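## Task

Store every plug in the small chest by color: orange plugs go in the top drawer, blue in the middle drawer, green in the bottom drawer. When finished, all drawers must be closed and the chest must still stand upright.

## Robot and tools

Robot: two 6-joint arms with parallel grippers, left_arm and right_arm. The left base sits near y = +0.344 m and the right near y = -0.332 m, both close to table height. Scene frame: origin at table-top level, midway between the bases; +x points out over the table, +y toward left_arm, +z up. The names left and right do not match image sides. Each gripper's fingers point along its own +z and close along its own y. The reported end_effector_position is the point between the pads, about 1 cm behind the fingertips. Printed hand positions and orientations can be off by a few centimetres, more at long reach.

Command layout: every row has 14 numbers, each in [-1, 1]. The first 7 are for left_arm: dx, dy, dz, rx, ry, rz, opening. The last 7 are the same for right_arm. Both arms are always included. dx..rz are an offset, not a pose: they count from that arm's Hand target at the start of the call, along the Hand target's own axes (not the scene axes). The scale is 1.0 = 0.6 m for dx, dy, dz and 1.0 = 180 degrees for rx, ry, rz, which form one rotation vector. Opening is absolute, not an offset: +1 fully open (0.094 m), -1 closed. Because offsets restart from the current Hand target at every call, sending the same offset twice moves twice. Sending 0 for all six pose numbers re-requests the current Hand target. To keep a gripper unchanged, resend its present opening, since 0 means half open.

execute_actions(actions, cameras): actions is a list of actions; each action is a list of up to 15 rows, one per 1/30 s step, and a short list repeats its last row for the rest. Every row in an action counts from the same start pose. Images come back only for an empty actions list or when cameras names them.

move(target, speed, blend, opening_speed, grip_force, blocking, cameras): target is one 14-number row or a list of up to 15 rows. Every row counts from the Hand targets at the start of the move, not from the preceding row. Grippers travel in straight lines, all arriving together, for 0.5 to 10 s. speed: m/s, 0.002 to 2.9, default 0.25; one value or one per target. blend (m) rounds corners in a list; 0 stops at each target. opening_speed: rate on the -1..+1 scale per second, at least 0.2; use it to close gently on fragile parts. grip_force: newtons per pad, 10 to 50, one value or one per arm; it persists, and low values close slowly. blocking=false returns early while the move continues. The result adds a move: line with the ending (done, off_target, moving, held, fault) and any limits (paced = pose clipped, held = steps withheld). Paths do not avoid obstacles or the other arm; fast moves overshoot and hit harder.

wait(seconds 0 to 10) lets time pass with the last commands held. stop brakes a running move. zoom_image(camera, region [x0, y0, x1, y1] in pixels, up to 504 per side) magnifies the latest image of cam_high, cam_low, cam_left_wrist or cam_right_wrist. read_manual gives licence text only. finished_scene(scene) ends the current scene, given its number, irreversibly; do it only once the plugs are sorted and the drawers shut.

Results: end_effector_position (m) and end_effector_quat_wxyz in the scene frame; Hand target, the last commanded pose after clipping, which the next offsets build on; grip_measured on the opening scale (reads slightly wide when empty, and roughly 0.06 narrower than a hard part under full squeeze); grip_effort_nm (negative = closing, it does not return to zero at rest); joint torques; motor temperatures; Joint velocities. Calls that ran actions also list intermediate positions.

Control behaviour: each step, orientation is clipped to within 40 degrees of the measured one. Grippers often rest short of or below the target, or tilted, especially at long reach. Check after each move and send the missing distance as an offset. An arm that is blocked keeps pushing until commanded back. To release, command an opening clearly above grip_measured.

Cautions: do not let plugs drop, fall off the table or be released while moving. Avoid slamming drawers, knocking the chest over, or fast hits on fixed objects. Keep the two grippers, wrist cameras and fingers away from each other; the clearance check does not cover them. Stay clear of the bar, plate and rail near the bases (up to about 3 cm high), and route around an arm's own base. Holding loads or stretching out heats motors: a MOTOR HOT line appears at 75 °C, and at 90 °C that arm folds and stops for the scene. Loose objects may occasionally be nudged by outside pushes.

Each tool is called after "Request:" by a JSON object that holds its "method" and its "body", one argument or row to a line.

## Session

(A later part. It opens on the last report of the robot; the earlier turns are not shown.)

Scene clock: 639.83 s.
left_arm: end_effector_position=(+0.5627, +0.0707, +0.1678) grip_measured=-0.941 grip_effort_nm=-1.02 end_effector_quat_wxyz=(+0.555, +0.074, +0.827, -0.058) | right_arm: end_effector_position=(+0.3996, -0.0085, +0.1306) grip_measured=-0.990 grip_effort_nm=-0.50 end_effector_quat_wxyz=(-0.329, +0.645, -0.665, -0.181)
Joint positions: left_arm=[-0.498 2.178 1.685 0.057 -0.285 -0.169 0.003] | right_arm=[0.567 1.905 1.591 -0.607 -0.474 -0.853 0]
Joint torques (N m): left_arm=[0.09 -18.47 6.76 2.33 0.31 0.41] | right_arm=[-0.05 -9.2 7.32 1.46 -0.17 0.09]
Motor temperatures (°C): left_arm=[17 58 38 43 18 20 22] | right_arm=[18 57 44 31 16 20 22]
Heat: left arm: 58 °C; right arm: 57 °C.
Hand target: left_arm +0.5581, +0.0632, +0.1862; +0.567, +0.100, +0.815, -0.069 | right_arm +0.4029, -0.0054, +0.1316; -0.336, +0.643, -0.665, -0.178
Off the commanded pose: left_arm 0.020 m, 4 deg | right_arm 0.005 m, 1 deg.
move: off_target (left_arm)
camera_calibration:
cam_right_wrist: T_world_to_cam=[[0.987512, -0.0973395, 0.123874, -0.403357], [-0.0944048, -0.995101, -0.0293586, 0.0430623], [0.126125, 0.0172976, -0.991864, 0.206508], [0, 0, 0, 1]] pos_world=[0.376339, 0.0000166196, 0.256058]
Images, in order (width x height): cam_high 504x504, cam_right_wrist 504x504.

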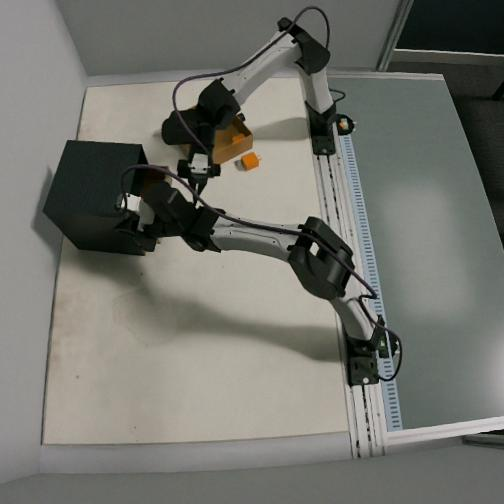

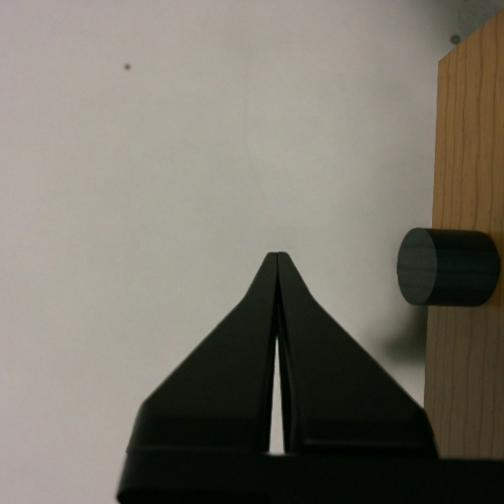

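Request:
{"method": "move", "body": {
  "target": [
    [0,0,0,0,0,0,-1,0.026,0.004,0.03,0,0,0,-1],
    [0,0,0,0,0,0,-1,0.045,-0.15,0.05,0,0,0,-1]
  ],
  "speed": 0.08,
  "cameras": ["cam_low","cam_high","cam_right_wrist"]
}}

Scene clock: 643.10 s.
left_arm: end_effector_position=(+0.5627, +0.0707, +0.1678) grip_measured=-0.941 grip_effort_nm=-1.02 end_effector_quat_wxyz=(+0.555, +0.074, +0.827, -0.058) | right_arm: end_effector_position=(+0.4858, -0.0179, +0.1008) grip_measured=-0.990 grip_effort_nm=-0.51 end_effector_quat_wxyz=(-0.313, +0.640, -0.678, -0.184)
Joint positions: left_arm=[-0.498 2.178 1.685 0.057 -0.285 -0.169 0.003] | right_arm=[0.459 2.257 2.042 -0.785 -0.528 -0.938 0]
Joint torques (N m): left_arm=[0.03 -18.59 6.6 2.27 0.27 0.48] | right_arm=[-0.95 -10.74 10.44 1.36 -0.35 -0.14]
Motor temperatures (°C): left_arm=[17 58 37 43 18 20 22] | right_arm=[18 56 44 30 16 20 22]
Heat: left arm: 58 °C; right arm: 56 °C.
Hand target: left_arm +0.5581, +0.0633, +0.1862; +0.567, +0.100, +0.815, -0.069 | right_arm +0.4985, -0.0149, +0.1096; -0.336, +0.643, -0.665, -0.178
Off the commanded pose: left_arm 0.020 m, 4 deg | right_arm 0.016 m, 3 deg.
move: off_target (left_arm, right_arm)
camera_calibration:
cam_right_wrist: T_world_to_cam=[[0.989647, -0.110961, 0.0910313, -0.483633], [-0.110607, -0.993824, -0.00893228, 0.046844], [0.0914602, -0.00122894, -0.995808, 0.183162], [0, 0, 0, 1]] pos_world=[0.467055, -0.00688446, 0.226839]
Images, in order (width x height): cam_high 504x504, cam_low 504x504, cam_right_wrist 504x504.

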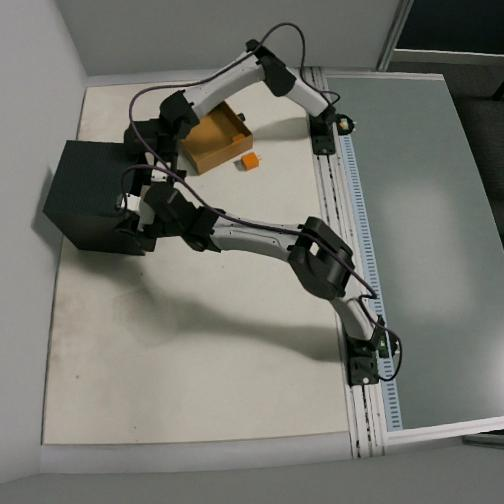

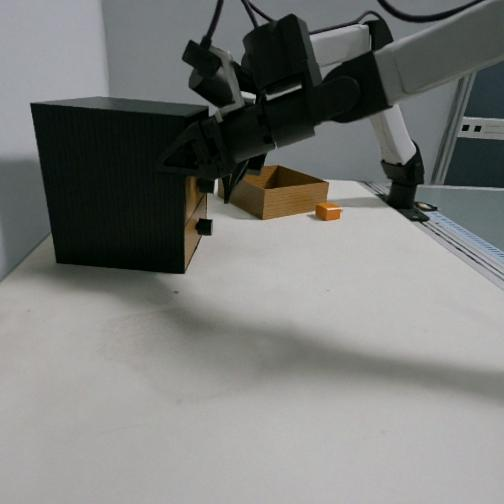

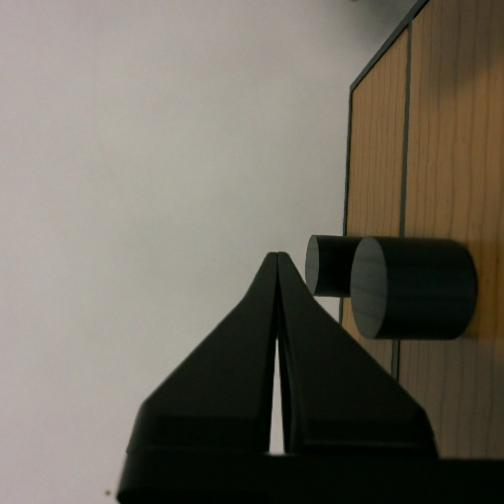

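Request:
{"method": "move", "body": {
  "target": [0,0,0,0,0,0,-1,0.003,-0.045,0.003,0,0,0,-1],
  "speed": 0.05,
  "cameras": ["cam_low","cam_right_wrist"]
}}

Request:
{"method": "zoom_image", "body": {
  "camera": "cam_low",
  "region": [140, 130, 280, 290]
}}

Scene clock: 644.93 s.
left_arm: end_effector_position=(+0.5634, +0.0729, +0.1685) grip_measured=-0.941 grip_effort_nm=-1.02 end_effector_quat_wxyz=(+0.557, +0.067, +0.826, -0.055) | right_arm: end_effector_position=(+0.4884, -0.0161, +0.1014) grip_measured=-0.990 grip_effort_nm=-0.50 end_effector_quat_wxyz=(-0.279, +0.639, -0.685, -0.210)
Joint positions: left_arm=[-0.498 2.178 1.685 0.058 -0.299 -0.177 0.003] | right_arm=[0.451 2.377 2.279 -0.99 -0.563 -0.951 0]
Joint torques (N m): left_arm=[0.14 -18.74 6.5 2.27 0.36 0.5] | right_arm=[-2.55 -10.78 10.77 1.91 -0.16 -0.28]
Motor temperatures (°C): left_arm=[17 59 37 43 18 20 22] | right_arm=[18 56 44 30 16 20 22]
Heat: left arm: 59 °C; right arm: 56 °C.
Hand target: left_arm +0.5582, +0.0633, +0.1862; +0.567, +0.100, +0.814, -0.069 | right_arm +0.5253, -0.0178, +0.1123; -0.336, +0.643, -0.665, -0.179
Off the commanded pose: left_arm 0.021 m, 4 deg | right_arm 0.039 m, 8 deg.
move: off_target (left_arm, right_arm)
camera_calibration:
cam_right_wrist: T_world_to_cam=[[0.995788, -0.0912732, 0.00868983, -0.480413], [-0.0913546, -0.995773, 0.00948251, 0.0376345], [0.0077876, -0.0102364, -0.999917, 0.224798], [0, 0, 0, 1]] pos_world=[0.480077, -0.00407228, 0.228597]
Images, in order (width x height): cam_low 504x504, cam_right_wrist 504x504.

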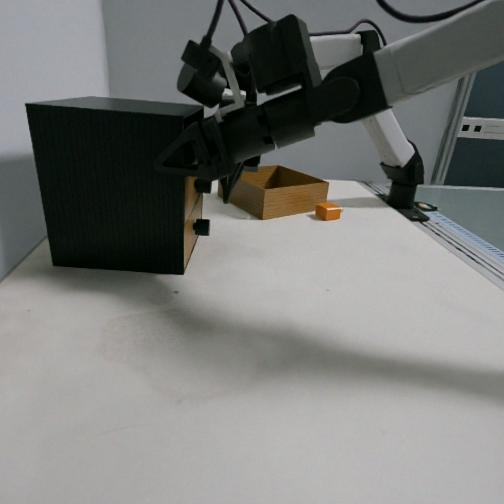

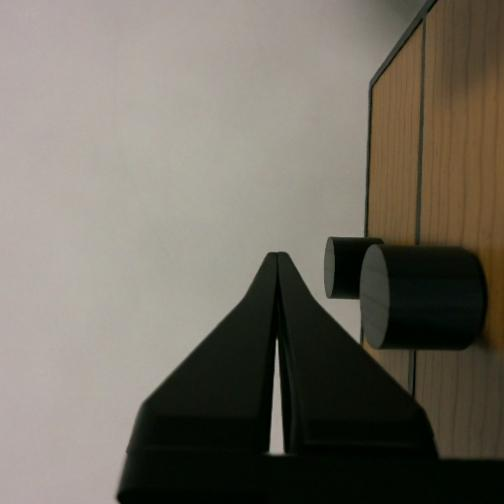

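Scaled by 3.150 from the camera's 504x504 image, which has a finer 720x720 frame.

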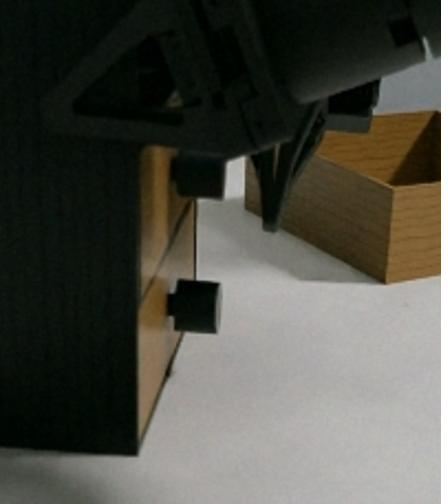

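Request:
{"method": "move", "body": {
  "target": [
    [0,0,0,0,0,0,-1,0,0.13,0,0,0,0,-1],
    [0,0,0,0,0,0,-1,-0.15,0.2,-0.2,0,0,0,-1]
  ],
  "speed": 0.2
}}

Request:
{"method": "move", "body": {
  "target": [0.016,0.015,-0.07,0,0,0,-1,0,0,0,0,0,0,-1],
  "speed": 0.06,
  "cameras": ["cam_low","cam_high"]
}}

Scene clock: 649.10 s.
left_arm: end_effector_position=(+0.5635, +0.0740, +0.1675) grip_measured=-0.941 grip_effort_nm=-1.02 end_effector_quat_wxyz=(+0.556, +0.067, +0.827, -0.053) | right_arm: end_effector_position=(+0.3795, -0.0192, +0.2059) grip_measured=-0.990 grip_effort_nm=-0.50 end_effector_quat_wxyz=(-0.307, +0.645, -0.675, -0.186)
Joint positions: left_arm=[-0.497 2.178 1.683 0.058 -0.301 -0.176 0.003] | right_arm=[0.574 1.864 1.86 -0.962 -0.47 -0.845 0]
Joint torques (N m): left_arm=[0.05 -18.59 6.72 2.33 0.38 0.53] | right_arm=[0.06 -12.57 9.42 1.18 -0.16 0.09]
Motor temperatures (°C): left_arm=[17 59 37 43 18 21 22] | right_arm=[18 57 43 30 16 20 22]
Heat: left arm: 59 °C; right arm: 57 °C.
Hand target: left_arm +0.5581, +0.0632, +0.1862; +0.567, +0.100, +0.815, -0.069 | right_arm +0.3776, -0.0190, +0.2350; -0.335, +0.643, -0.665, -0.179
Off the commanded pose: left_arm 0.022 m, 5 deg | right_arm 0.029 m, 4 deg.
move: off_target (left_arm, right_arm)

Scene clock: 650.23 s.
left_arm: end_effector_position=(+0.5290, +0.0895, +0.1657) grip_measured=-0.941 grip_effort_nm=-1.02 end_effector_quat_wxyz=(+0.553, +0.077, +0.828, -0.059) | right_arm: end_effector_position=(+0.3795, -0.0193, +0.2058) grip_measured=-0.990 grip_effort_nm=-0.51 end_effector_quat_wxyz=(-0.307, +0.645, -0.675, -0.186)
Joint positions: left_arm=[-0.497 2.035 1.461 0.133 -0.279 -0.166 0.003] | right_arm=[0.574 1.864 1.86 -0.962 -0.47 -0.845 0]
Joint torques (N m): left_arm=[-0.46 -19.48 6.2 2.18 0.17 0.39] | right_arm=[0.08 -12.59 9.4 1.18 -0.17 0.09]
Motor temperatures (°C): left_arm=[17 60 37 42 18 21 22] | right_arm=[18 57 43 30 16 20 22]
Heat: left arm: 60 °C; right arm: 57 °C.
Hand target: left_arm +0.5188, +0.0823, +0.1919; +0.567, +0.100, +0.814, -0.069 | right_arm +0.3777, -0.0190, +0.2350; -0.335, +0.643, -0.665, -0.179
Off the commanded pose: left_arm 0.029 m, 4 deg | right_arm 0.029 m, 4 deg.
move: off_target (left_arm, right_arm)
Images, in order (width x height): cam_high 504x504, cam_low 504x504.

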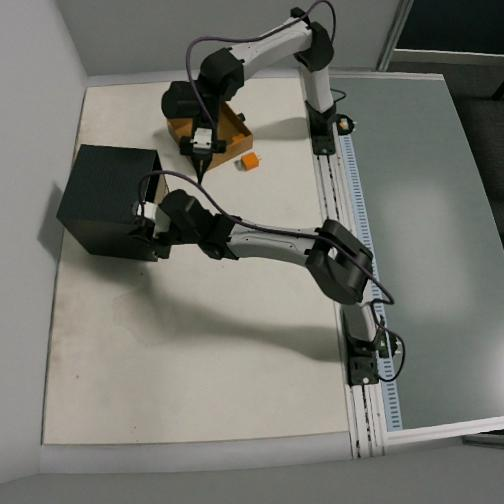

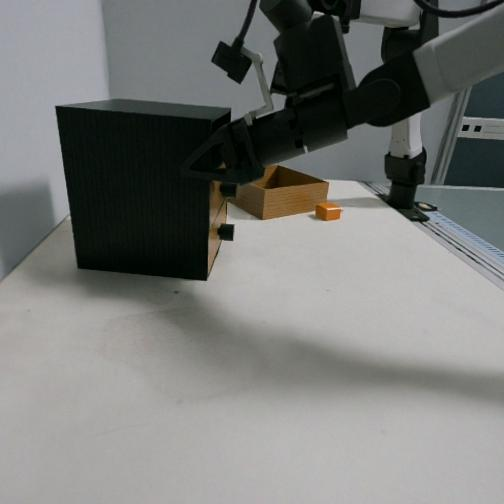

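Request:
{"method": "move", "body": {
  "target": [0,0,0,0,0,0,-0.4,0,0,0,0,0,0,-1]
}}

Request:
{"method": "move", "body": {
  "target": [
    [0,0,-0.2,0,0,0,-0.4,0,0,0,0,0,0,-1],
    [0.0,0.45,-0.3,0,0,0,-0.4,0,0,0,0,0,0,-1]
  ],
  "speed": 0.2,
  "cameras": ["cam_low","cam_high","cam_right_wrist"]
}}

Request:
{"method": "zoom_image", "body": {
  "camera": "cam_high",
  "region": [50, 90, 290, 280]
}}

Request:
{"method": "zoom_image", "body": {
  "camera": "cam_low",
  "region": [50, 80, 350, 290]
}}

Scene clock: 652.00 s.
left_arm: end_effector_position=(+0.5256, +0.0846, +0.1657) grip_measured=-0.402 grip_effort_nm=0.14 end_effector_quat_wxyz=(+0.552, +0.093, +0.827, -0.059) | right_arm: end_effector_position=(+0.3795, -0.0193, +0.2058) grip_measured=-0.990 grip_effort_nm=-0.51 end_effector_quat_wxyz=(-0.307, +0.645, -0.675, -0.186)
Joint positions: left_arm=[-0.503 2.029 1.456 0.132 -0.266 -0.143 0.028] | right_arm=[0.574 1.864 1.86 -0.962 -0.47 -0.845 0]
Joint torques (N m): left_arm=[0.02 -18.92 6.65 2.09 0.07 0.1] | right_arm=[0.08 -12.57 9.4 1.17 -0.17 0.08]
Motor temperatures (°C): left_arm=[17 61 37 42 18 21 22] | right_arm=[18 57 43 30 16 20 22]
Heat: left arm: 61 °C; right arm: 57 °C.
Hand target: left_arm +0.5189, +0.0824, +0.1916; +0.567, +0.100, +0.815, -0.069 | right_arm +0.3777, -0.0190, +0.2350; -0.335, +0.643, -0.665, -0.179
Off the commanded pose: left_arm 0.027 m, 3 deg | right_arm 0.029 m, 4 deg.
move: off_target (left_arm, right_arm)

Scene clock: 655.50 s.
left_arm: end_effector_position=(+0.4135, +0.3831, +0.2415) grip_measured=-0.402 grip_effort_nm=0.14 end_effector_quat_wxyz=(+0.555, +0.088, +0.824, -0.075) | right_arm: end_effector_position=(+0.3795, -0.0193, +0.2058) grip_measured=-0.990 grip_effort_nm=-0.50 end_effector_quat_wxyz=(-0.307, +0.645, -0.675, -0.186)
Joint positions: left_arm=[0.312 1.379 1.02 -0.114 0.494 0.184 0.028] | right_arm=[0.574 1.864 1.86 -0.962 -0.47 -0.845 0]
Joint torques (N m): left_arm=[0.91 -5.87 10.13 2.25 0.31 0.17] | right_arm=[0.08 -12.59 9.4 1.18 -0.16 0.09]
Motor temperatures (°C): left_arm=[17 60 38 42 18 20 22] | right_arm=[18 57 43 29 16 20 21]
Heat: left arm: 60 °C; right arm: 57 °C.
Hand target: left_arm +0.4201, +0.3850, +0.2543; +0.567, +0.100, +0.815, -0.069 | right_arm +0.3777, -0.0190, +0.2350; -0.335, +0.643, -0.665, -0.179
Off the commanded pose: left_arm 0.014 m, 2 deg | right_arm 0.029 m, 4 deg.
move: off_target (left_arm, right_arm)
camera_calibration:
cam_right_wrist: T_world_to_cam=[[0.991796, -0.0959074, 0.0845141, -0.387376], [-0.0961906, -0.995363, -0.000724211, 0.0274784], [0.0841917, -0.0074112, -0.996422, 0.30035], [0, 0, 0, 1]] pos_world=[0.361554, -0.00757534, 0.332034]
Images, in order (width x height): cam_high 504x504, cam_low 504x504, cam_right_wrist 504x504.

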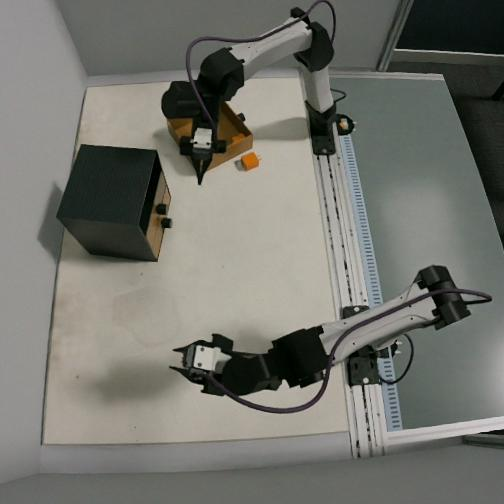

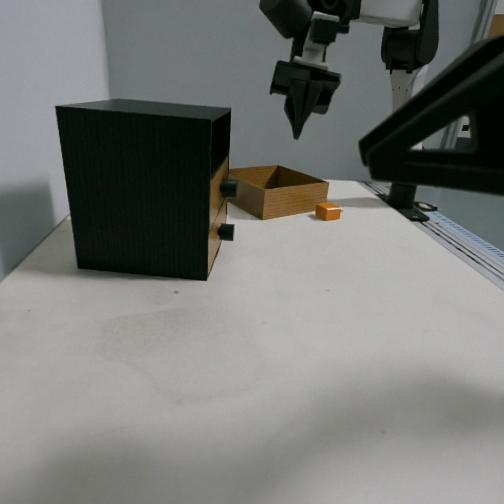

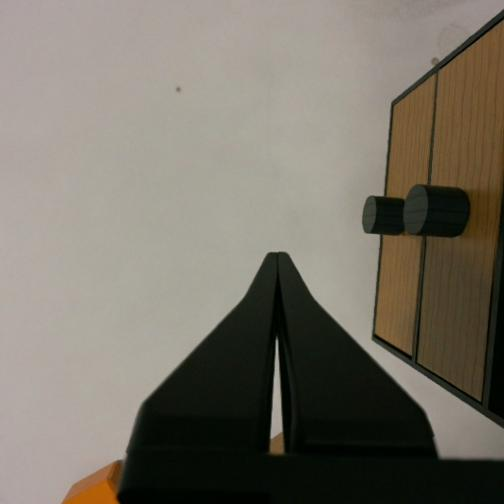

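Scaled by 2.100 from the camera's 504x504 image, which has a finer 720x720 frame.

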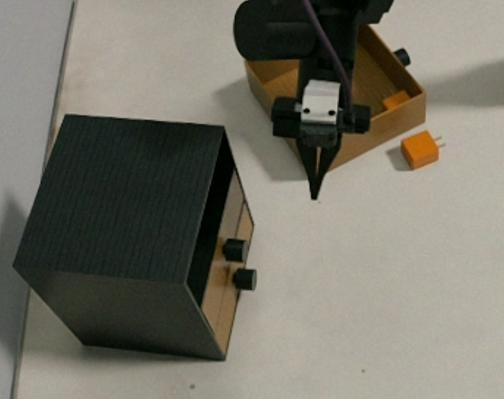

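Scaled by 1.680 from the camera's 504x504 image, which has a finer 720x720 frame.

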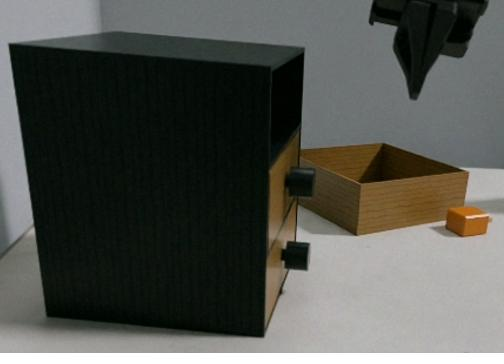

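Request:
{"method": "move", "body": {
  "target": [0,0,0,0,0,0,-0.4,0.306,0.21,-0.149,0.068,0.251,0.327,0.5],
  "cameras": ["cam_high","cam_right_wrist"]
}}

Scene clock: 662.57 s.
left_arm: end_effector_position=(+0.4134, +0.3830, +0.2414) grip_measured=-0.402 grip_effort_nm=0.14 end_effector_quat_wxyz=(+0.554, +0.088, +0.824, -0.075) | right_arm: end_effector_position=(+0.2482, -0.1948, +0.1397) grip_measured=+0.498 grip_effort_nm=0.10 end_effector_quat_wxyz=(-0.014, -0.231, +0.973, +0.001)
Joint positions: left_arm=[0.312 1.379 1.02 -0.115 0.494 0.185 0.028] | right_arm=[0.56 1.57 1.472 -1.467 0.005 0.065 0.07]
Joint torques (N m): left_arm=[0.92 -5.82 10.19 2.23 0.28 0.19] | right_arm=[-0.65 -9.28 5.94 0.21 0.1 0.09]
Motor temperatures (°C): left_arm=[17 57 40 41 18 20 22] | right_arm=[18 57 42 28 16 20 21]
Heat: left arm: 57 °C; right arm: 57 °C.
Hand target: left_arm +0.4200, +0.3849, +0.2543; +0.567, +0.100, +0.815, -0.069 | right_arm +0.2451, -0.2001, +0.1500; +0.001, -0.225, +0.974, +0.000
Off the commanded pose: left_arm 0.015 m, 2 deg | right_arm 0.012 m, 2 deg.
move: off_target (left_arm, right_arm)
camera_calibration:
cam_right_wrist: T_world_to_cam=[[0.413906, -0.908695, -0.0543666, -0.263877], [-0.651004, -0.337217, 0.680058, 0.0109476], [-0.636298, -0.246087, -0.73114, 0.339471], [0, 0, 0, 1]] pos_world=[0.332352, -0.152552, 0.22641]
Images, in order (width x height): cam_high 504x504, cam_right_wrist 504x504.

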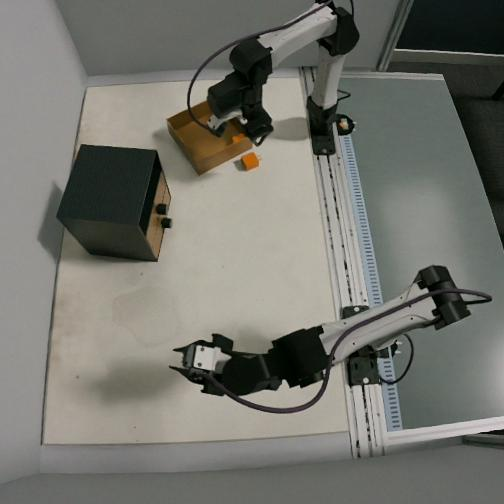

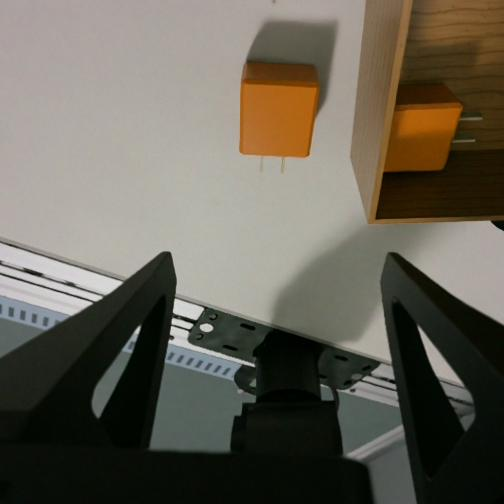

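Request:
{"method": "move", "body": {
  "target": [
    [0,0,0,0,0,0,-0.4,0.0,0,0.12,0,0,0,0.05],
    [0,0,0,0,0,0,-0.4,0.0,0,0.215,0,0,0,0.05]
  ],
  "speed": 0.15,
  "cameras": ["cam_right_wrist"]
}}

Scene clock: 665.97 s.
left_arm: end_effector_position=(+0.4134, +0.3830, +0.2414) grip_measured=-0.402 grip_effort_nm=0.14 end_effector_quat_wxyz=(+0.554, +0.088, +0.824, -0.075) | right_arm: end_effector_position=(+0.2422, -0.1985, +0.0233) grip_measured=+0.052 grip_effort_nm=-0.09 end_effector_quat_wxyz=(-0.002, -0.227, +0.974, +0.004)
Joint positions: left_arm=[0.312 1.379 1.02 -0.115 0.494 0.185 0.028] | right_arm=[0.553 1.575 1.009 -0.974 0.005 0.065 0.049]
Joint torques (N m): left_arm=[0.76 -5.65 10.07 2.18 0.3 0.2] | right_arm=[-0.73 -5.03 5.82 0.48 0.09 0]
Motor temperatures (°C): left_arm=[17 55 40 41 18 20 22] | right_arm=[18 56 41 28 16 20 21]
Heat: left arm: 55 °C; right arm: 56 °C.
Hand target: left_arm +0.4200, +0.3849, +0.2543; +0.567, +0.100, +0.815, -0.069 | right_arm +0.2454, -0.2001, +0.0211; +0.001, -0.225, +0.974, +0.000
Off the commanded pose: left_arm 0.015 m, 2 deg | right_arm 0.004 m, 1 deg.
move: off_target (left_arm)
camera_calibration:
cam_right_wrist: T_world_to_cam=[[0.407773, -0.911324, -0.0566549, -0.270102], [-0.668156, -0.340106, 0.661736, 0.0889021], [-0.622325, -0.231984, -0.747593, 0.249401], [0, 0, 0, 1]] pos_world=[0.324749, -0.158057, 0.112318]
Images, in order (width x height): cam_right_wrist 504x504.

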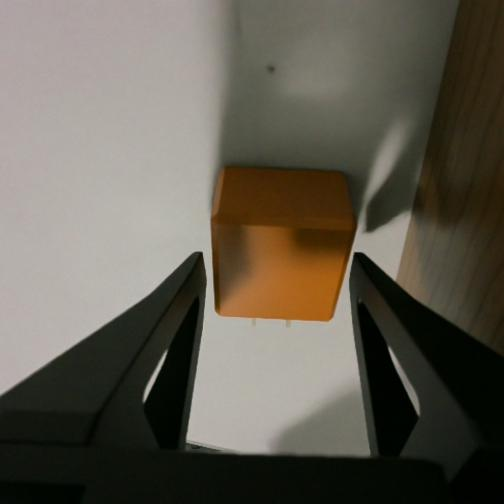

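Request:
{"method": "move", "body": {
  "target": [0,0,0,0,0,0,-0.4,-0.005,0,0.01,0,0,0,0.05],
  "speed": 0.1
}}

Request:
{"method": "move", "body": {
  "target": [0,0,0,0,0,0,-0.4,0,0,0,0,0,0,-0.42],
  "opening_speed": 0.8,
  "grip_force": [50,25]
}}

Request:
{"method": "move", "body": {
  "target": [0,0,0,0,0,0,-0.4,0,0,-0.26,0,0,0,-0.42],
  "speed": 0.2,
  "cameras": ["cam_high","cam_right_wrist"]
}}

Scene clock: 668.43 s.
left_arm: end_effector_position=(+0.4134, +0.3830, +0.2414) grip_measured=-0.402 grip_effort_nm=0.14 end_effector_quat_wxyz=(+0.554, +0.088, +0.824, -0.075) | right_arm: end_effector_position=(+0.2460, -0.1962, +0.0189) grip_measured=+0.052 grip_effort_nm=-0.08 end_effector_quat_wxyz=(+0.000, -0.227, +0.974, +0.005)
Joint positions: left_arm=[0.312 1.379 1.02 -0.115 0.494 0.185 0.028] | right_arm=[0.553 1.593 1.009 -0.95 0.005 0.065 0.049]
Joint torques (N m): left_arm=[1.02 -6.13 9.99 2.22 0.23 0.16] | right_arm=[-0.83 -4.97 5.44 0.49 0.1 0]
Motor temperatures (°C): left_arm=[17 54 41 41 18 20 22] | right_arm=[18 55 41 28 16 20 21]
Heat: left arm: 54 °C; right arm: 55 °C.
Hand target: left_arm +0.4200, +0.3849, +0.2543; +0.567, +0.100, +0.815, -0.069 | right_arm +0.2481, -0.1988, +0.0151; +0.001, -0.225, +0.974, +0.000
Off the commanded pose: left_arm 0.015 m, 2 deg | right_arm 0.005 m, 1 deg.
move: off_target (left_arm)

Scene clock: 669.30 s.
left_arm: end_effector_position=(+0.4134, +0.3830, +0.2414) grip_measured=-0.402 grip_effort_nm=0.14 end_effector_quat_wxyz=(+0.554, +0.088, +0.824, -0.075) | right_arm: end_effector_position=(+0.2465, -0.1964, +0.0188) grip_measured=-0.160 grip_effort_nm=-0.50 end_effector_quat_wxyz=(+0.001, -0.226, +0.974, +0.005)
Joint positions: left_arm=[0.312 1.379 1.02 -0.115 0.494 0.185 0.028] | right_arm=[0.551 1.593 1.009 -0.949 0.005 0.065 0.039]
Joint torques (N m): left_arm=[0.72 -5.89 10.22 2.18 0.25 0.21] | right_arm=[-0.72 -4.97 5.42 0.49 0.09 0]
Motor temperatures (°C): left_arm=[17 53 41 41 18 20 22] | right_arm=[18 55 41 28 16 20 21]
Heat: left arm: 53 °C; right arm: 55 °C.
Hand target: left_arm +0.4200, +0.3849, +0.2543; +0.567, +0.100, +0.815, -0.069 | right_arm +0.2481, -0.1989, +0.0151; +0.001, -0.224, +0.974, +0.000
Off the commanded pose: left_arm 0.015 m, 2 deg | right_arm 0.005 m, 1 deg.
grip_force (N): 50, 25
move: off_target (left_arm)

Scene clock: 670.93 s.
left_arm: end_effector_position=(+0.4134, +0.3830, +0.2414) grip_measured=-0.402 grip_effort_nm=0.14 end_effector_quat_wxyz=(+0.554, +0.088, +0.824, -0.075) | right_arm: end_effector_position=(+0.2459, -0.1991, +0.1621) grip_measured=-0.161 grip_effort_nm=-0.56 end_effector_quat_wxyz=(-0.011, -0.226, +0.974, +0.002)
Joint positions: left_arm=[0.312 1.379 1.02 -0.115 0.494 0.185 0.028] | right_arm=[0.551 1.563 1.555 -1.552 0.005 0.065 0.039]
Joint torques (N m): left_arm=[0.65 -5.74 10.07 2.21 0.27 0.21] | right_arm=[-0.02 -6.32 8.42 0.23 0.09 0.08]
Heat: left arm: 53 °C; right arm: 54 °C.
Hand target: left_arm +0.4200, +0.3849, +0.2543; +0.567, +0.100, +0.815, -0.069 | right_arm +0.2478, -0.1989, +0.1711; +0.001, -0.224, +0.974, +0.000
Off the commanded pose: left_arm 0.015 m, 2 deg | right_arm 0.009 m, 1 deg.
joint sent to its limit (right arm) — joint 4 (wrist pitch), lower limit. The joint targets still meet the commanded pose.
grip_force (N): 50, 25
move: off_target (left_arm)
camera_calibration:
cam_right_wrist: T_world_to_cam=[[0.405728, -0.912362, -0.0545914, -0.264277], [-0.657519, -0.332844, 0.675932, -0.00417945], [-0.634865, -0.23835, -0.734939, 0.35515], [0, 0, 0, 1]] pos_world=[0.329949, -0.157857, 0.249412]
Images, in order (width x height): cam_high 504x504, cam_right_wrist 504x504.

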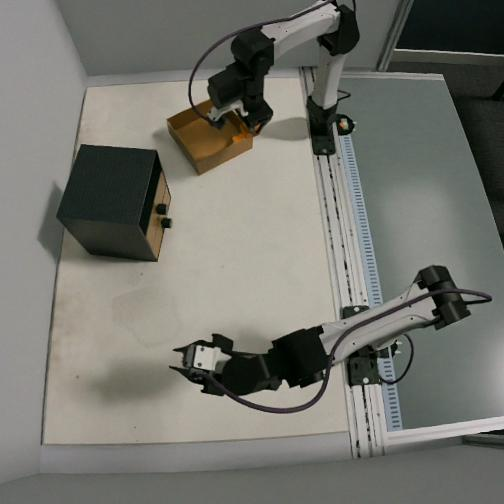

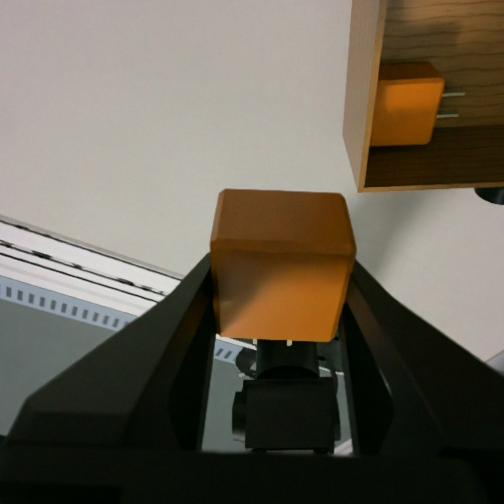

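Request:
{"method": "move", "body": {
  "target": [
    [0,0,0,0,0,0,-0.4,-0.087,-0.228,0,0,0,0,-0.42],
    [0,0,0,0,0,0,-0.4,-0.087,-0.228,0.18,0,0,0,-0.42]
  ],
  "speed": 0.2,
  "cameras": ["cam_high","cam_right_wrist"]
}}

Scene clock: 674.33 s.
left_arm: end_effector_position=(+0.4134, +0.3830, +0.2414) grip_measured=-0.402 grip_effort_nm=0.14 end_effector_quat_wxyz=(+0.554, +0.088, +0.824, -0.075) | right_arm: end_effector_position=(+0.3522, -0.3005, +0.0640) grip_measured=-0.161 grip_effort_nm=-0.56 end_effector_quat_wxyz=(-0.004, -0.220, +0.976, -0.002)
Joint positions: left_arm=[0.312 1.379 1.02 -0.115 0.494 0.185 0.028] | right_arm=[0.123 1.817 1.463 -1.187 0.005 -0.35 0.039]
Joint torques (N m): left_arm=[0.77 -5.7 10.28 2.24 0.26 0.19] | right_arm=[-0.28 -7.71 6.31 0.46 -0.08 -0.08]
Heat: left arm: 51 °C; right arm: 53 °C.
Hand target: left_arm +0.4200, +0.3849, +0.2543; +0.567, +0.100, +0.815, -0.069 | right_arm +0.3548, -0.2990, +0.0633; +0.001, -0.224, +0.974, +0.000
Off the commanded pose: left_arm 0.015 m, 2 deg | right_arm 0.003 m, 1 deg.
grip_force (N): 50, 25
move: off_target (left_arm)
camera_calibration:
cam_right_wrist: T_world_to_cam=[[0.394482, -0.917853, -0.0439222, -0.403611], [-0.67339, -0.321277, 0.665828, 0.108082], [-0.625244, -0.233081, -0.744811, 0.325068], [0, 0, 0, 1]] pos_world=[0.435245, -0.259964, 0.152422]
Images, in order (width x height): cam_high 504x504, cam_right_wrist 504x504.

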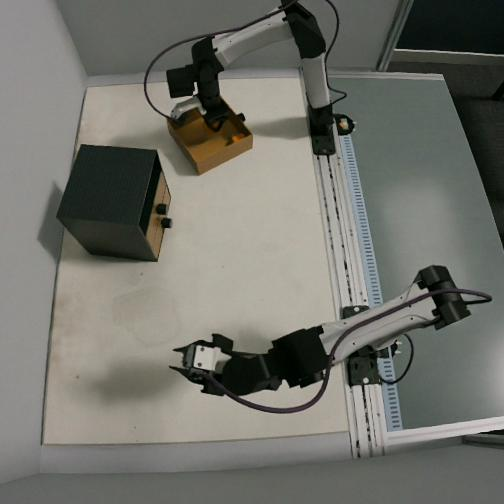

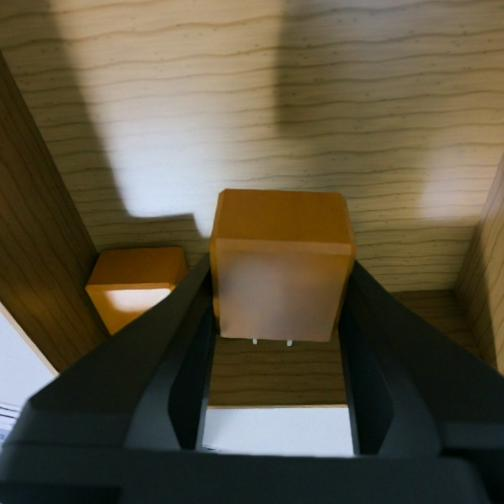

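Request:
{"method": "move", "body": {
  "target": [0,0,0,0,0,0,-0.4,-0.02,0,0.06,0,0,0,-0.42],
  "speed": 0.1
}}

Request:
{"method": "move", "body": {
  "target": [0,0,0,0,0,0,-0.4,0,0,0,0,0,0,0.1],
  "opening_speed": 0.5
}}

Request:
{"method": "move", "body": {
  "target": [0,0,0,0,0,0,-0.4,0,0,-0.25,0,0,0,0.1],
  "speed": 0.15,
  "cameras": ["cam_high","cam_right_wrist"]
}}

Request:
{"method": "zoom_image", "body": {
  "camera": "cam_high",
  "region": [140, 70, 290, 200]
}}

Scene clock: 676.30 s.
left_arm: end_effector_position=(+0.4134, +0.3830, +0.2414) grip_measured=-0.402 grip_effort_nm=0.14 end_effector_quat_wxyz=(+0.554, +0.088, +0.824, -0.075) | right_arm: end_effector_position=(+0.3637, -0.2968, +0.0291) grip_measured=-0.161 grip_effort_nm=-0.56 end_effector_quat_wxyz=(-0.002, -0.223, +0.975, -0.002)
Joint positions: left_arm=[0.312 1.379 1.02 -0.115 0.494 0.185 0.028] | right_arm=[0.13 1.886 1.413 -1.066 0.005 -0.35 0.039]
Joint torques (N m): left_arm=[0.79 -5.85 10.15 2.21 0.22 0.17] | right_arm=[0.06 -7.97 6.12 0.44 -0.08 0.03]
Heat: left arm: 51 °C; right arm: 53 °C.
Hand target: left_arm +0.4200, +0.3849, +0.2543; +0.567, +0.100, +0.815, -0.069 | right_arm +0.3656, -0.2938, +0.0272; +0.001, -0.224, +0.975, +0.000
Off the commanded pose: left_arm 0.015 m, 2 deg | right_arm 0.004 m, 0 deg.
grip_force (N): 50, 25
move: off_target (left_arm)

Scene clock: 677.57 s.
left_arm: end_effector_position=(+0.4134, +0.3830, +0.2414) grip_measured=-0.402 grip_effort_nm=0.14 end_effector_quat_wxyz=(+0.554, +0.088, +0.824, -0.075) | right_arm: end_effector_position=(+0.3638, -0.2968, +0.0291) grip_measured=+0.098 grip_effort_nm=0.10 end_effector_quat_wxyz=(-0.002, -0.223, +0.975, -0.002)
Joint positions: left_arm=[0.312 1.379 1.02 -0.115 0.494 0.185 0.028] | right_arm=[0.13 1.886 1.413 -1.065 0.005 -0.35 0.052]
Joint torques (N m): left_arm=[0.87 -5.96 10.13 2.21 0.25 0.19] | right_arm=[0.08 -7.97 6.11 0.45 -0.08 0.04]
Heat: left arm: 50 °C; right arm: 53 °C.
Hand target: left_arm +0.4200, +0.3849, +0.2543; +0.567, +0.100, +0.815, -0.069 | right_arm +0.3656, -0.2938, +0.0272; +0.001, -0.224, +0.975, +0.000
Off the commanded pose: left_arm 0.015 m, 2 deg | right_arm 0.004 m, 0 deg.
grip_force (N): 50, 25
move: off_target (left_arm)

Scene clock: 679.23 s.
left_arm: end_effector_position=(+0.4134, +0.3830, +0.2414) grip_measured=-0.402 grip_effort_nm=0.14 end_effector_quat_wxyz=(+0.554, +0.088, +0.824, -0.075) | right_arm: end_effector_position=(+0.3670, -0.2965, +0.1532) grip_measured=+0.098 grip_effort_nm=0.10 end_effector_quat_wxyz=(+0.003, -0.223, +0.975, -0.003)
Joint positions: left_arm=[0.312 1.379 1.02 -0.115 0.494 0.185 0.028] | right_arm=[0.13 1.879 1.901 -1.551 0.005 -0.35 0.052]
Joint torques (N m): left_arm=[0.83 -6.02 10.18 2.17 0.24 0.21] | right_arm=[0.06 -12.57 8.23 0.27 -0.08 0.03]
Heat: left arm: 50 °C; right arm: 53 °C.
Hand target: left_arm +0.4200, +0.3849, +0.2543; +0.567, +0.100, +0.815, -0.069 | right_arm +0.3654, -0.2938, +0.1773; +0.001, -0.224, +0.975, +0.000
Off the commanded pose: left_arm 0.015 m, 2 deg | right_arm 0.024 m, 0 deg.
joint sent to its limit (right arm) — joint 4 (wrist pitch), lower limit. The joint targets are off in orientation, not in position.
grip_force (N): 50, 25
move: off_target (left_arm, right_arm)
camera_calibration:
cam_right_wrist: T_world_to_cam=[[0.401672, -0.914898, -0.0402735, -0.40415], [-0.679271, -0.327142, 0.656939, 0.0616576], [-0.614207, -0.236517, -0.752867, 0.397959], [0, 0, 0, 1]] pos_world=[0.448647, -0.255461, 0.242829]
Images, in order (width x height): cam_high 504x504, cam_right_wrist 504x504.

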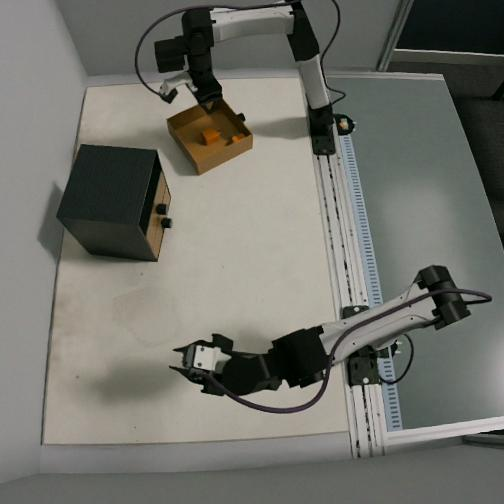

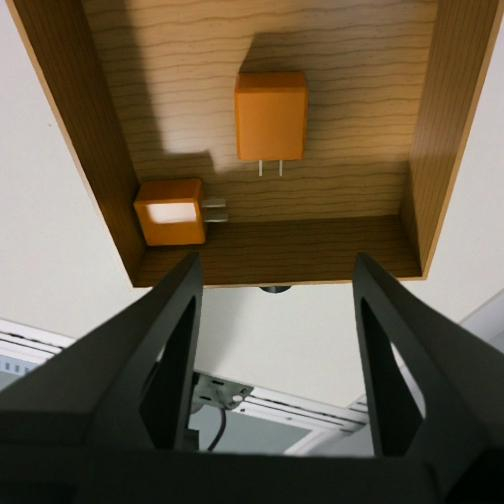

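Scaled by 3.360 from the camera's 504x504 image, which has a finer 720x720 frame.

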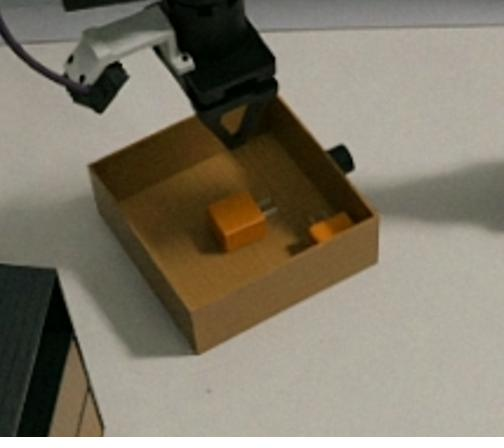

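Request:
{"method": "move", "body": {
  "target": [0,0,0,0,0,0,-0.4,0.0097,-0.164,0.1,0,0,0,0.1],
  "speed": 0.2,
  "cameras": ["cam_high","cam_right_wrist"]
}}

Scene clock: 683.63 s.
left_arm: end_effector_position=(+0.4134, +0.3830, +0.2414) grip_measured=-0.402 grip_effort_nm=0.14 end_effector_quat_wxyz=(+0.554, +0.088, +0.824, -0.075) | right_arm: end_effector_position=(+0.3951, -0.3858, +0.1114) grip_measured=+0.098 grip_effort_nm=0.10 end_effector_quat_wxyz=(-0.016, -0.220, +0.975, +0.000)
Joint positions: left_arm=[0.312 1.379 1.02 -0.115 0.494 0.185 0.028] | right_arm=[-0.111 2.023 1.936 -1.479 0.003 -0.583 0.052]
Joint torques (N m): left_arm=[0.88 -5.75 10.15 2.21 0.26 0.14] | right_arm=[-0.36 -9.26 8.73 0.35 -0.16 -0.1]
Motor temperatures (°C): left_arm=[17 48 44 40 18 20 21] | right_arm=[18 53 40 26 16 20 21]
Heat: left arm: 48 °C; right arm: 53 °C.
Hand target: left_arm +0.4200, +0.3849, +0.2543; +0.567, +0.100, +0.815, -0.069 | right_arm +0.4033, -0.3848, +0.1173; +0.001, -0.225, +0.974, +0.000
Off the commanded pose: left_arm 0.015 m, 2 deg | right_arm 0.010 m, 2 deg.
grip_force (N): 50, 25
move: off_target (left_arm)
camera_calibration:
cam_right_wrist: T_world_to_cam=[[0.393252, -0.917944, -0.0522632, -0.495406], [-0.656315, -0.320068, 0.683233, 0.0697009], [-0.643897, -0.234381, -0.728328, 0.37239], [0, 0, 0, 1]] pos_world=[0.480346, -0.345164, 0.197709]
Images, in order (width x height): cam_high 504x504, cam_right_wrist 504x504.

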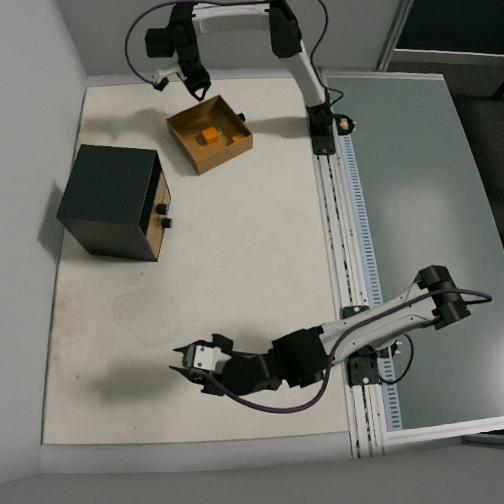

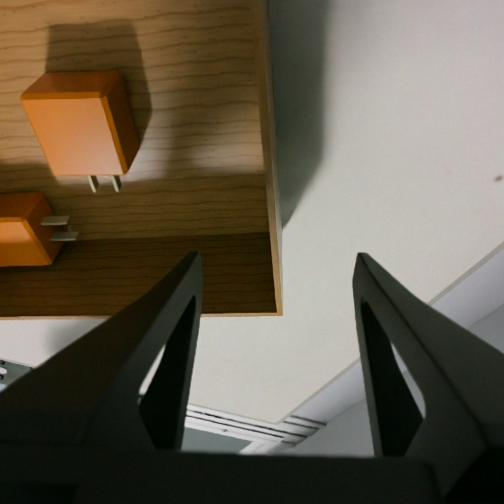

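Request:
{"method": "move", "body": {
  "target": [0,0,0,0,0,0,-0.4,0,0,0.1,0,0,0,0.1],
  "speed": 0.12
}}

Request:
{"method": "move", "body": {
  "target": [0,0,0,0,0,0,-0.4,0,0,0,0,0,0,-1],
  "opening_speed": 1,
  "grip_force": [50,50],
  "cameras": ["cam_right_wrist"]
}}

Scene clock: 685.90 s.
left_arm: end_effector_position=(+0.4134, +0.3830, +0.2414) grip_measured=-0.402 grip_effort_nm=0.14 end_effector_quat_wxyz=(+0.554, +0.088, +0.824, -0.075) | right_arm: end_effector_position=(+0.4012, -0.3871, +0.0575) grip_measured=+0.098 grip_effort_nm=0.10 end_effector_quat_wxyz=(-0.006, -0.220, +0.975, -0.004)
Joint positions: left_arm=[0.312 1.379 1.02 -0.115 0.494 0.185 0.028] | right_arm=[-0.111 2.023 1.722 -1.243 0.003 -0.584 0.052]
Joint torques (N m): left_arm=[0.72 -5.83 10.1 2.27 0.22 0.16] | right_arm=[-0.27 -9.76 6.01 0.43 -0.15 -0.07]
Heat: left arm: 48 °C; right arm: 53 °C.
Hand target: left_arm +0.4200, +0.3849, +0.2543; +0.567, +0.100, +0.815, -0.069 | right_arm +0.4034, -0.3848, +0.0573; +0.001, -0.225, +0.974, +0.000
Off the commanded pose: left_arm 0.015 m, 2 deg | right_arm 0.003 m, 1 deg.
grip_force (N): 50, 25
move: off_target (left_arm)

Scene clock: 687.23 s.
left_arm: end_effector_position=(+0.4134, +0.3830, +0.2414) grip_measured=-0.402 grip_effort_nm=0.14 end_effector_quat_wxyz=(+0.554, +0.088, +0.824, -0.075) | right_arm: end_effector_position=(+0.4019, -0.3860, +0.0574) grip_measured=-0.942 grip_effort_nm=-1.02 end_effector_quat_wxyz=(-0.003, -0.222, +0.975, -0.002)
Joint positions: left_arm=[0.312 1.379 1.02 -0.115 0.494 0.185 0.028] | right_arm=[-0.111 2.023 1.722 -1.24 -0.003 -0.589 0.003]
Joint torques (N m): left_arm=[0.94 -5.83 10.02 2.2 0.26 0.22] | right_arm=[-0.27 -9.74 6.04 0.41 -0.1 -0.03]
Heat: left arm: 47 °C; right arm: 53 °C.
Hand target: left_arm +0.4200, +0.3849, +0.2543; +0.567, +0.100, +0.815, -0.069 | right_arm +0.4034, -0.3847, +0.0573; +0.001, -0.225, +0.974, +0.000
Off the commanded pose: left_arm 0.015 m, 2 deg | right_arm 0.002 m, 1 deg.
move: off_target (left_arm)
camera_calibration:
cam_right_wrist: T_world_to_cam=[[0.39945, -0.915636, -0.0452799, -0.503159], [-0.671755, -0.325952, 0.665207, 0.116024], [-0.623847, -0.2353, -0.745285, 0.329921], [0, 0, 0, 1]] pos_world=[0.484747, -0.345262, 0.145922]
Images, in order (width x height): cam_right_wrist 504x504.

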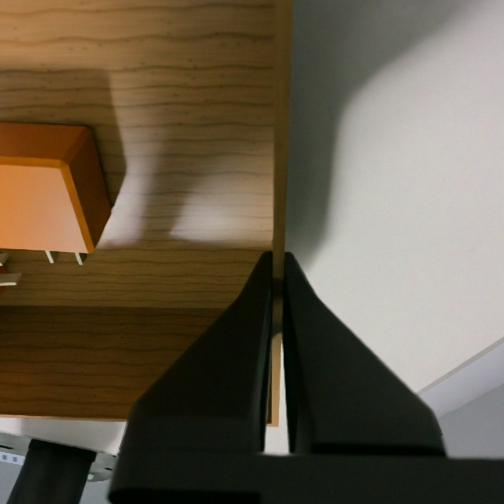

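Request:
{"method": "move", "body": {
  "target": [
    [0,0,0,0,0,0,-0.4,-0.05,0.273,-0.005,0,0,0.1,-1],
    [0,0,0,0,0,0,-0.4,-0.157,0.512,-0.005,0,0,0.198,-1]
  ],
  "speed": 0.12,
  "blend": [0.03,0],
  "cameras": ["cam_high","cam_low","cam_right_wrist"]
}}

Scene clock: 691.37 s.
left_arm: end_effector_position=(+0.4134, +0.3830, +0.2414) grip_measured=-0.402 grip_effort_nm=0.14 end_effector_quat_wxyz=(+0.554, +0.088, +0.824, -0.075) | right_arm: end_effector_position=(+0.3482, -0.0691, +0.0580) grip_measured=-0.942 grip_effort_nm=-1.02 end_effector_quat_wxyz=(-0.012, +0.085, +0.996, +0.008)
Joint positions: left_arm=[0.312 1.379 1.02 -0.115 0.494 0.185 0.028] | right_arm=[0.687 2.17 1.946 -1.323 -0.009 0.827 0.003]
Joint torques (N m): left_arm=[0.98 -5.82 10.14 2.21 0.22 0.16] | right_arm=[0.23 -9.51 9.07 0.23 0.3 0.06]
Heat: left arm: 46 °C; right arm: 53 °C.
Hand target: left_arm +0.4200, +0.3849, +0.2543; +0.567, +0.100, +0.815, -0.069 | right_arm +0.3536, -0.0674, +0.0603; +0.001, +0.084, +0.996, +0.000
Off the commanded pose: left_arm 0.015 m, 2 deg | right_arm 0.006 m, 2 deg.
move: off_target (left_arm)
camera_calibration:
cam_right_wrist: T_world_to_cam=[[-0.205733, -0.976742, -0.0604055, 0.0158836], [-0.72662, 0.111119, 0.677995, 0.231407], [-0.655514, 0.183378, -0.732581, 0.410795], [0, 0, 0, 1]] pos_world=[0.440694, -0.0855303, 0.145008]
Images, in order (width x height): cam_high 504x504, cam_low 504x504, cam_right_wrist 504x504.

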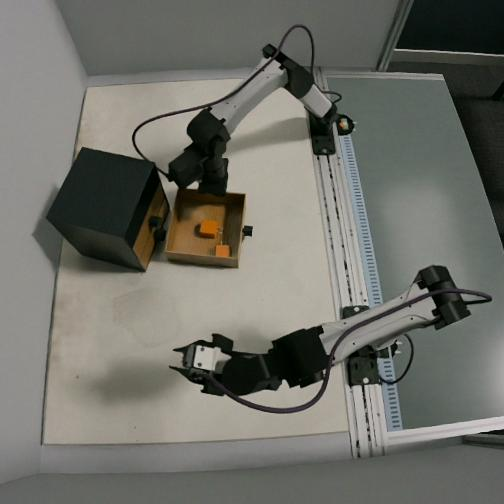

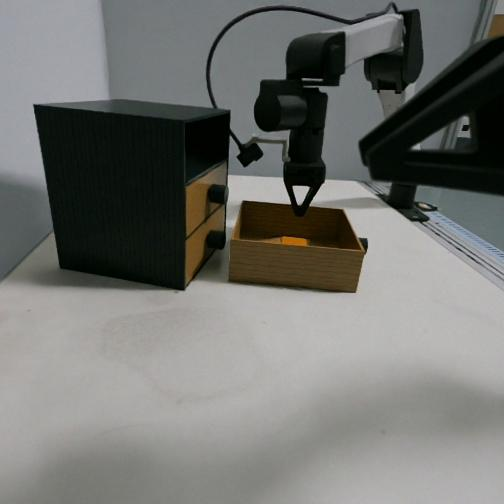

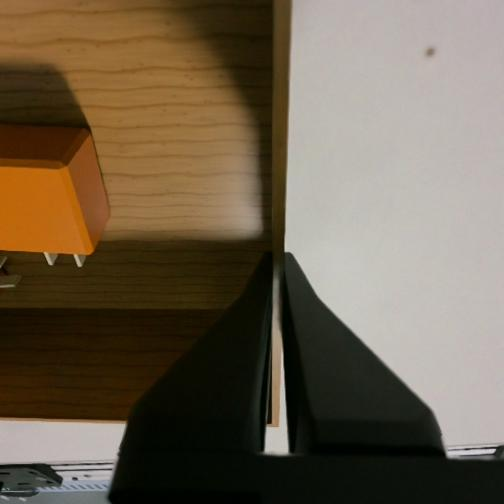

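Request:
{"method": "move", "body": {
  "target": [0,0,0,0,0,0,-0.4,0,0,0,0,0,0,0.1],
  "opening_speed": 1
}}

Request:
{"method": "move", "body": {
  "target": [0,0,0,0,0,0,-0.4,0,0,-0.16,0,0,0,0.1],
  "speed": 0.15,
  "cameras": ["cam_high","cam_low","cam_right_wrist"]
}}

Request:
{"method": "zoom_image", "body": {
  "camera": "cam_high",
  "region": [50, 120, 290, 300]
}}

Scene clock: 693.47 s.
left_arm: end_effector_position=(+0.4134, +0.3830, +0.2414) grip_measured=-0.402 grip_effort_nm=0.14 end_effector_quat_wxyz=(+0.554, +0.088, +0.824, -0.075) | right_arm: end_effector_position=(+0.3496, -0.0714, +0.0575) grip_measured=+0.098 grip_effort_nm=0.10 end_effector_quat_wxyz=(-0.007, +0.086, +0.996, +0.002)
Joint positions: left_arm=[0.312 1.379 1.02 -0.115 0.494 0.185 0.028] | right_arm=[0.687 2.171 1.946 -1.324 0.006 0.829 0.052]
Joint torques (N m): left_arm=[0.77 -5.81 10.06 2.19 0.28 0.17] | right_arm=[0.25 -9.55 9.16 0.24 0.16 0.05]
Heat: left arm: 46 °C; right arm: 53 °C.
Hand target: left_arm +0.4200, +0.3849, +0.2543; +0.567, +0.100, +0.815, -0.069 | right_arm +0.3537, -0.0673, +0.0602; +0.001, +0.084, +0.996, +0.000
Off the commanded pose: left_arm 0.015 m, 2 deg | right_arm 0.006 m, 1 deg.
move: off_target (left_arm)

Scene clock: 694.60 s.
left_arm: end_effector_position=(+0.4134, +0.3830, +0.2414) grip_measured=-0.402 grip_effort_nm=0.14 end_effector_quat_wxyz=(+0.554, +0.088, +0.824, -0.075) | right_arm: end_effector_position=(+0.3535, -0.0687, +0.1236) grip_measured=+0.098 grip_effort_nm=0.10 end_effector_quat_wxyz=(+0.009, +0.089, +0.996, +0.016)
Joint positions: left_arm=[0.312 1.379 1.02 -0.115 0.494 0.185 0.028] | right_arm=[0.69 2.182 2.228 -1.552 0.007 0.838 0.052]
Joint torques (N m): left_arm=[0.85 -5.87 10.3 2.2 0.28 0.19] | right_arm=[0.35 -15.71 8.61 0.3 0.15 -0.01]
Heat: left arm: 45 °C; right arm: 53 °C.
Hand target: left_arm +0.4200, +0.3849, +0.2543; +0.567, +0.100, +0.815, -0.069 | right_arm +0.3536, -0.0673, +0.1563; +0.001, +0.085, +0.996, +0.000
Off the commanded pose: left_arm 0.015 m, 2 deg | right_arm 0.033 m, 2 deg.
joint sent to its limit (right arm) — joint 4 (wrist pitch), lower limit. The joint targets are off in orientation, not in position.
move: off_target (left_arm, right_arm)
camera_calibration:
cam_right_wrist: T_world_to_cam=[[-0.212312, -0.973863, -0.0807118, 0.0263837], [-0.753212, 0.110467, 0.648435, 0.203762], [-0.622571, 0.198464, -0.756979, 0.454584], [0, 0, 0, 1]] pos_world=[0.442089, -0.0870333, 0.214114]
Images, in order (width x height): cam_high 504x504, cam_low 504x504, cam_right_wrist 504x504.

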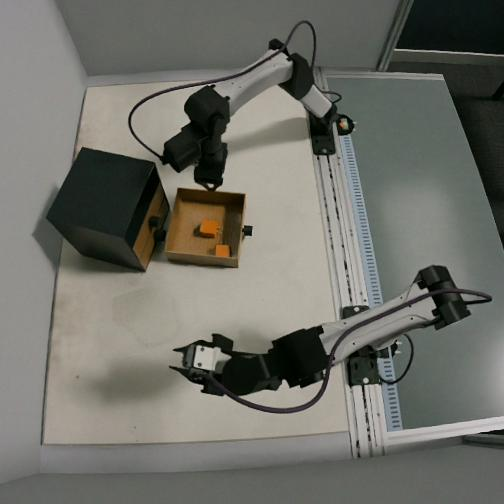

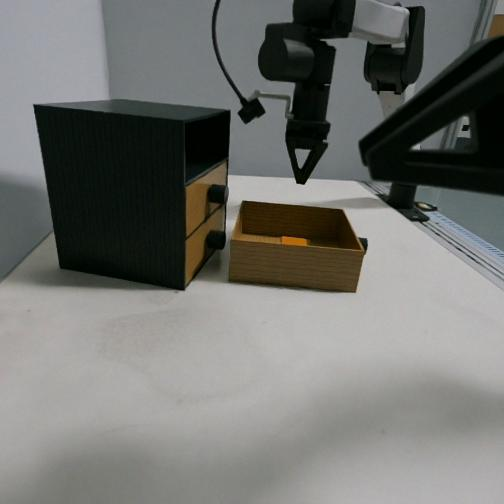

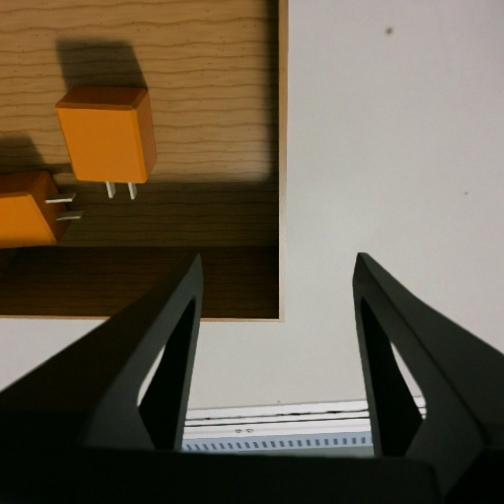

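Scaled by 2.100 from the camera's 504x504 image, which has a finer 720x720 frame.

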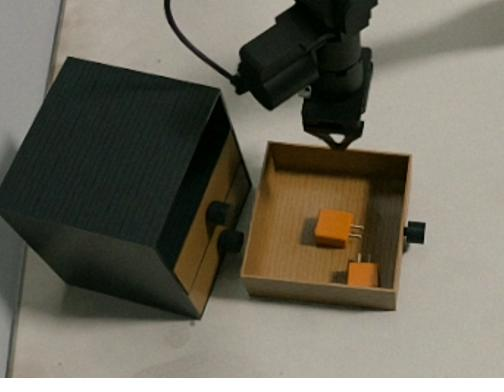

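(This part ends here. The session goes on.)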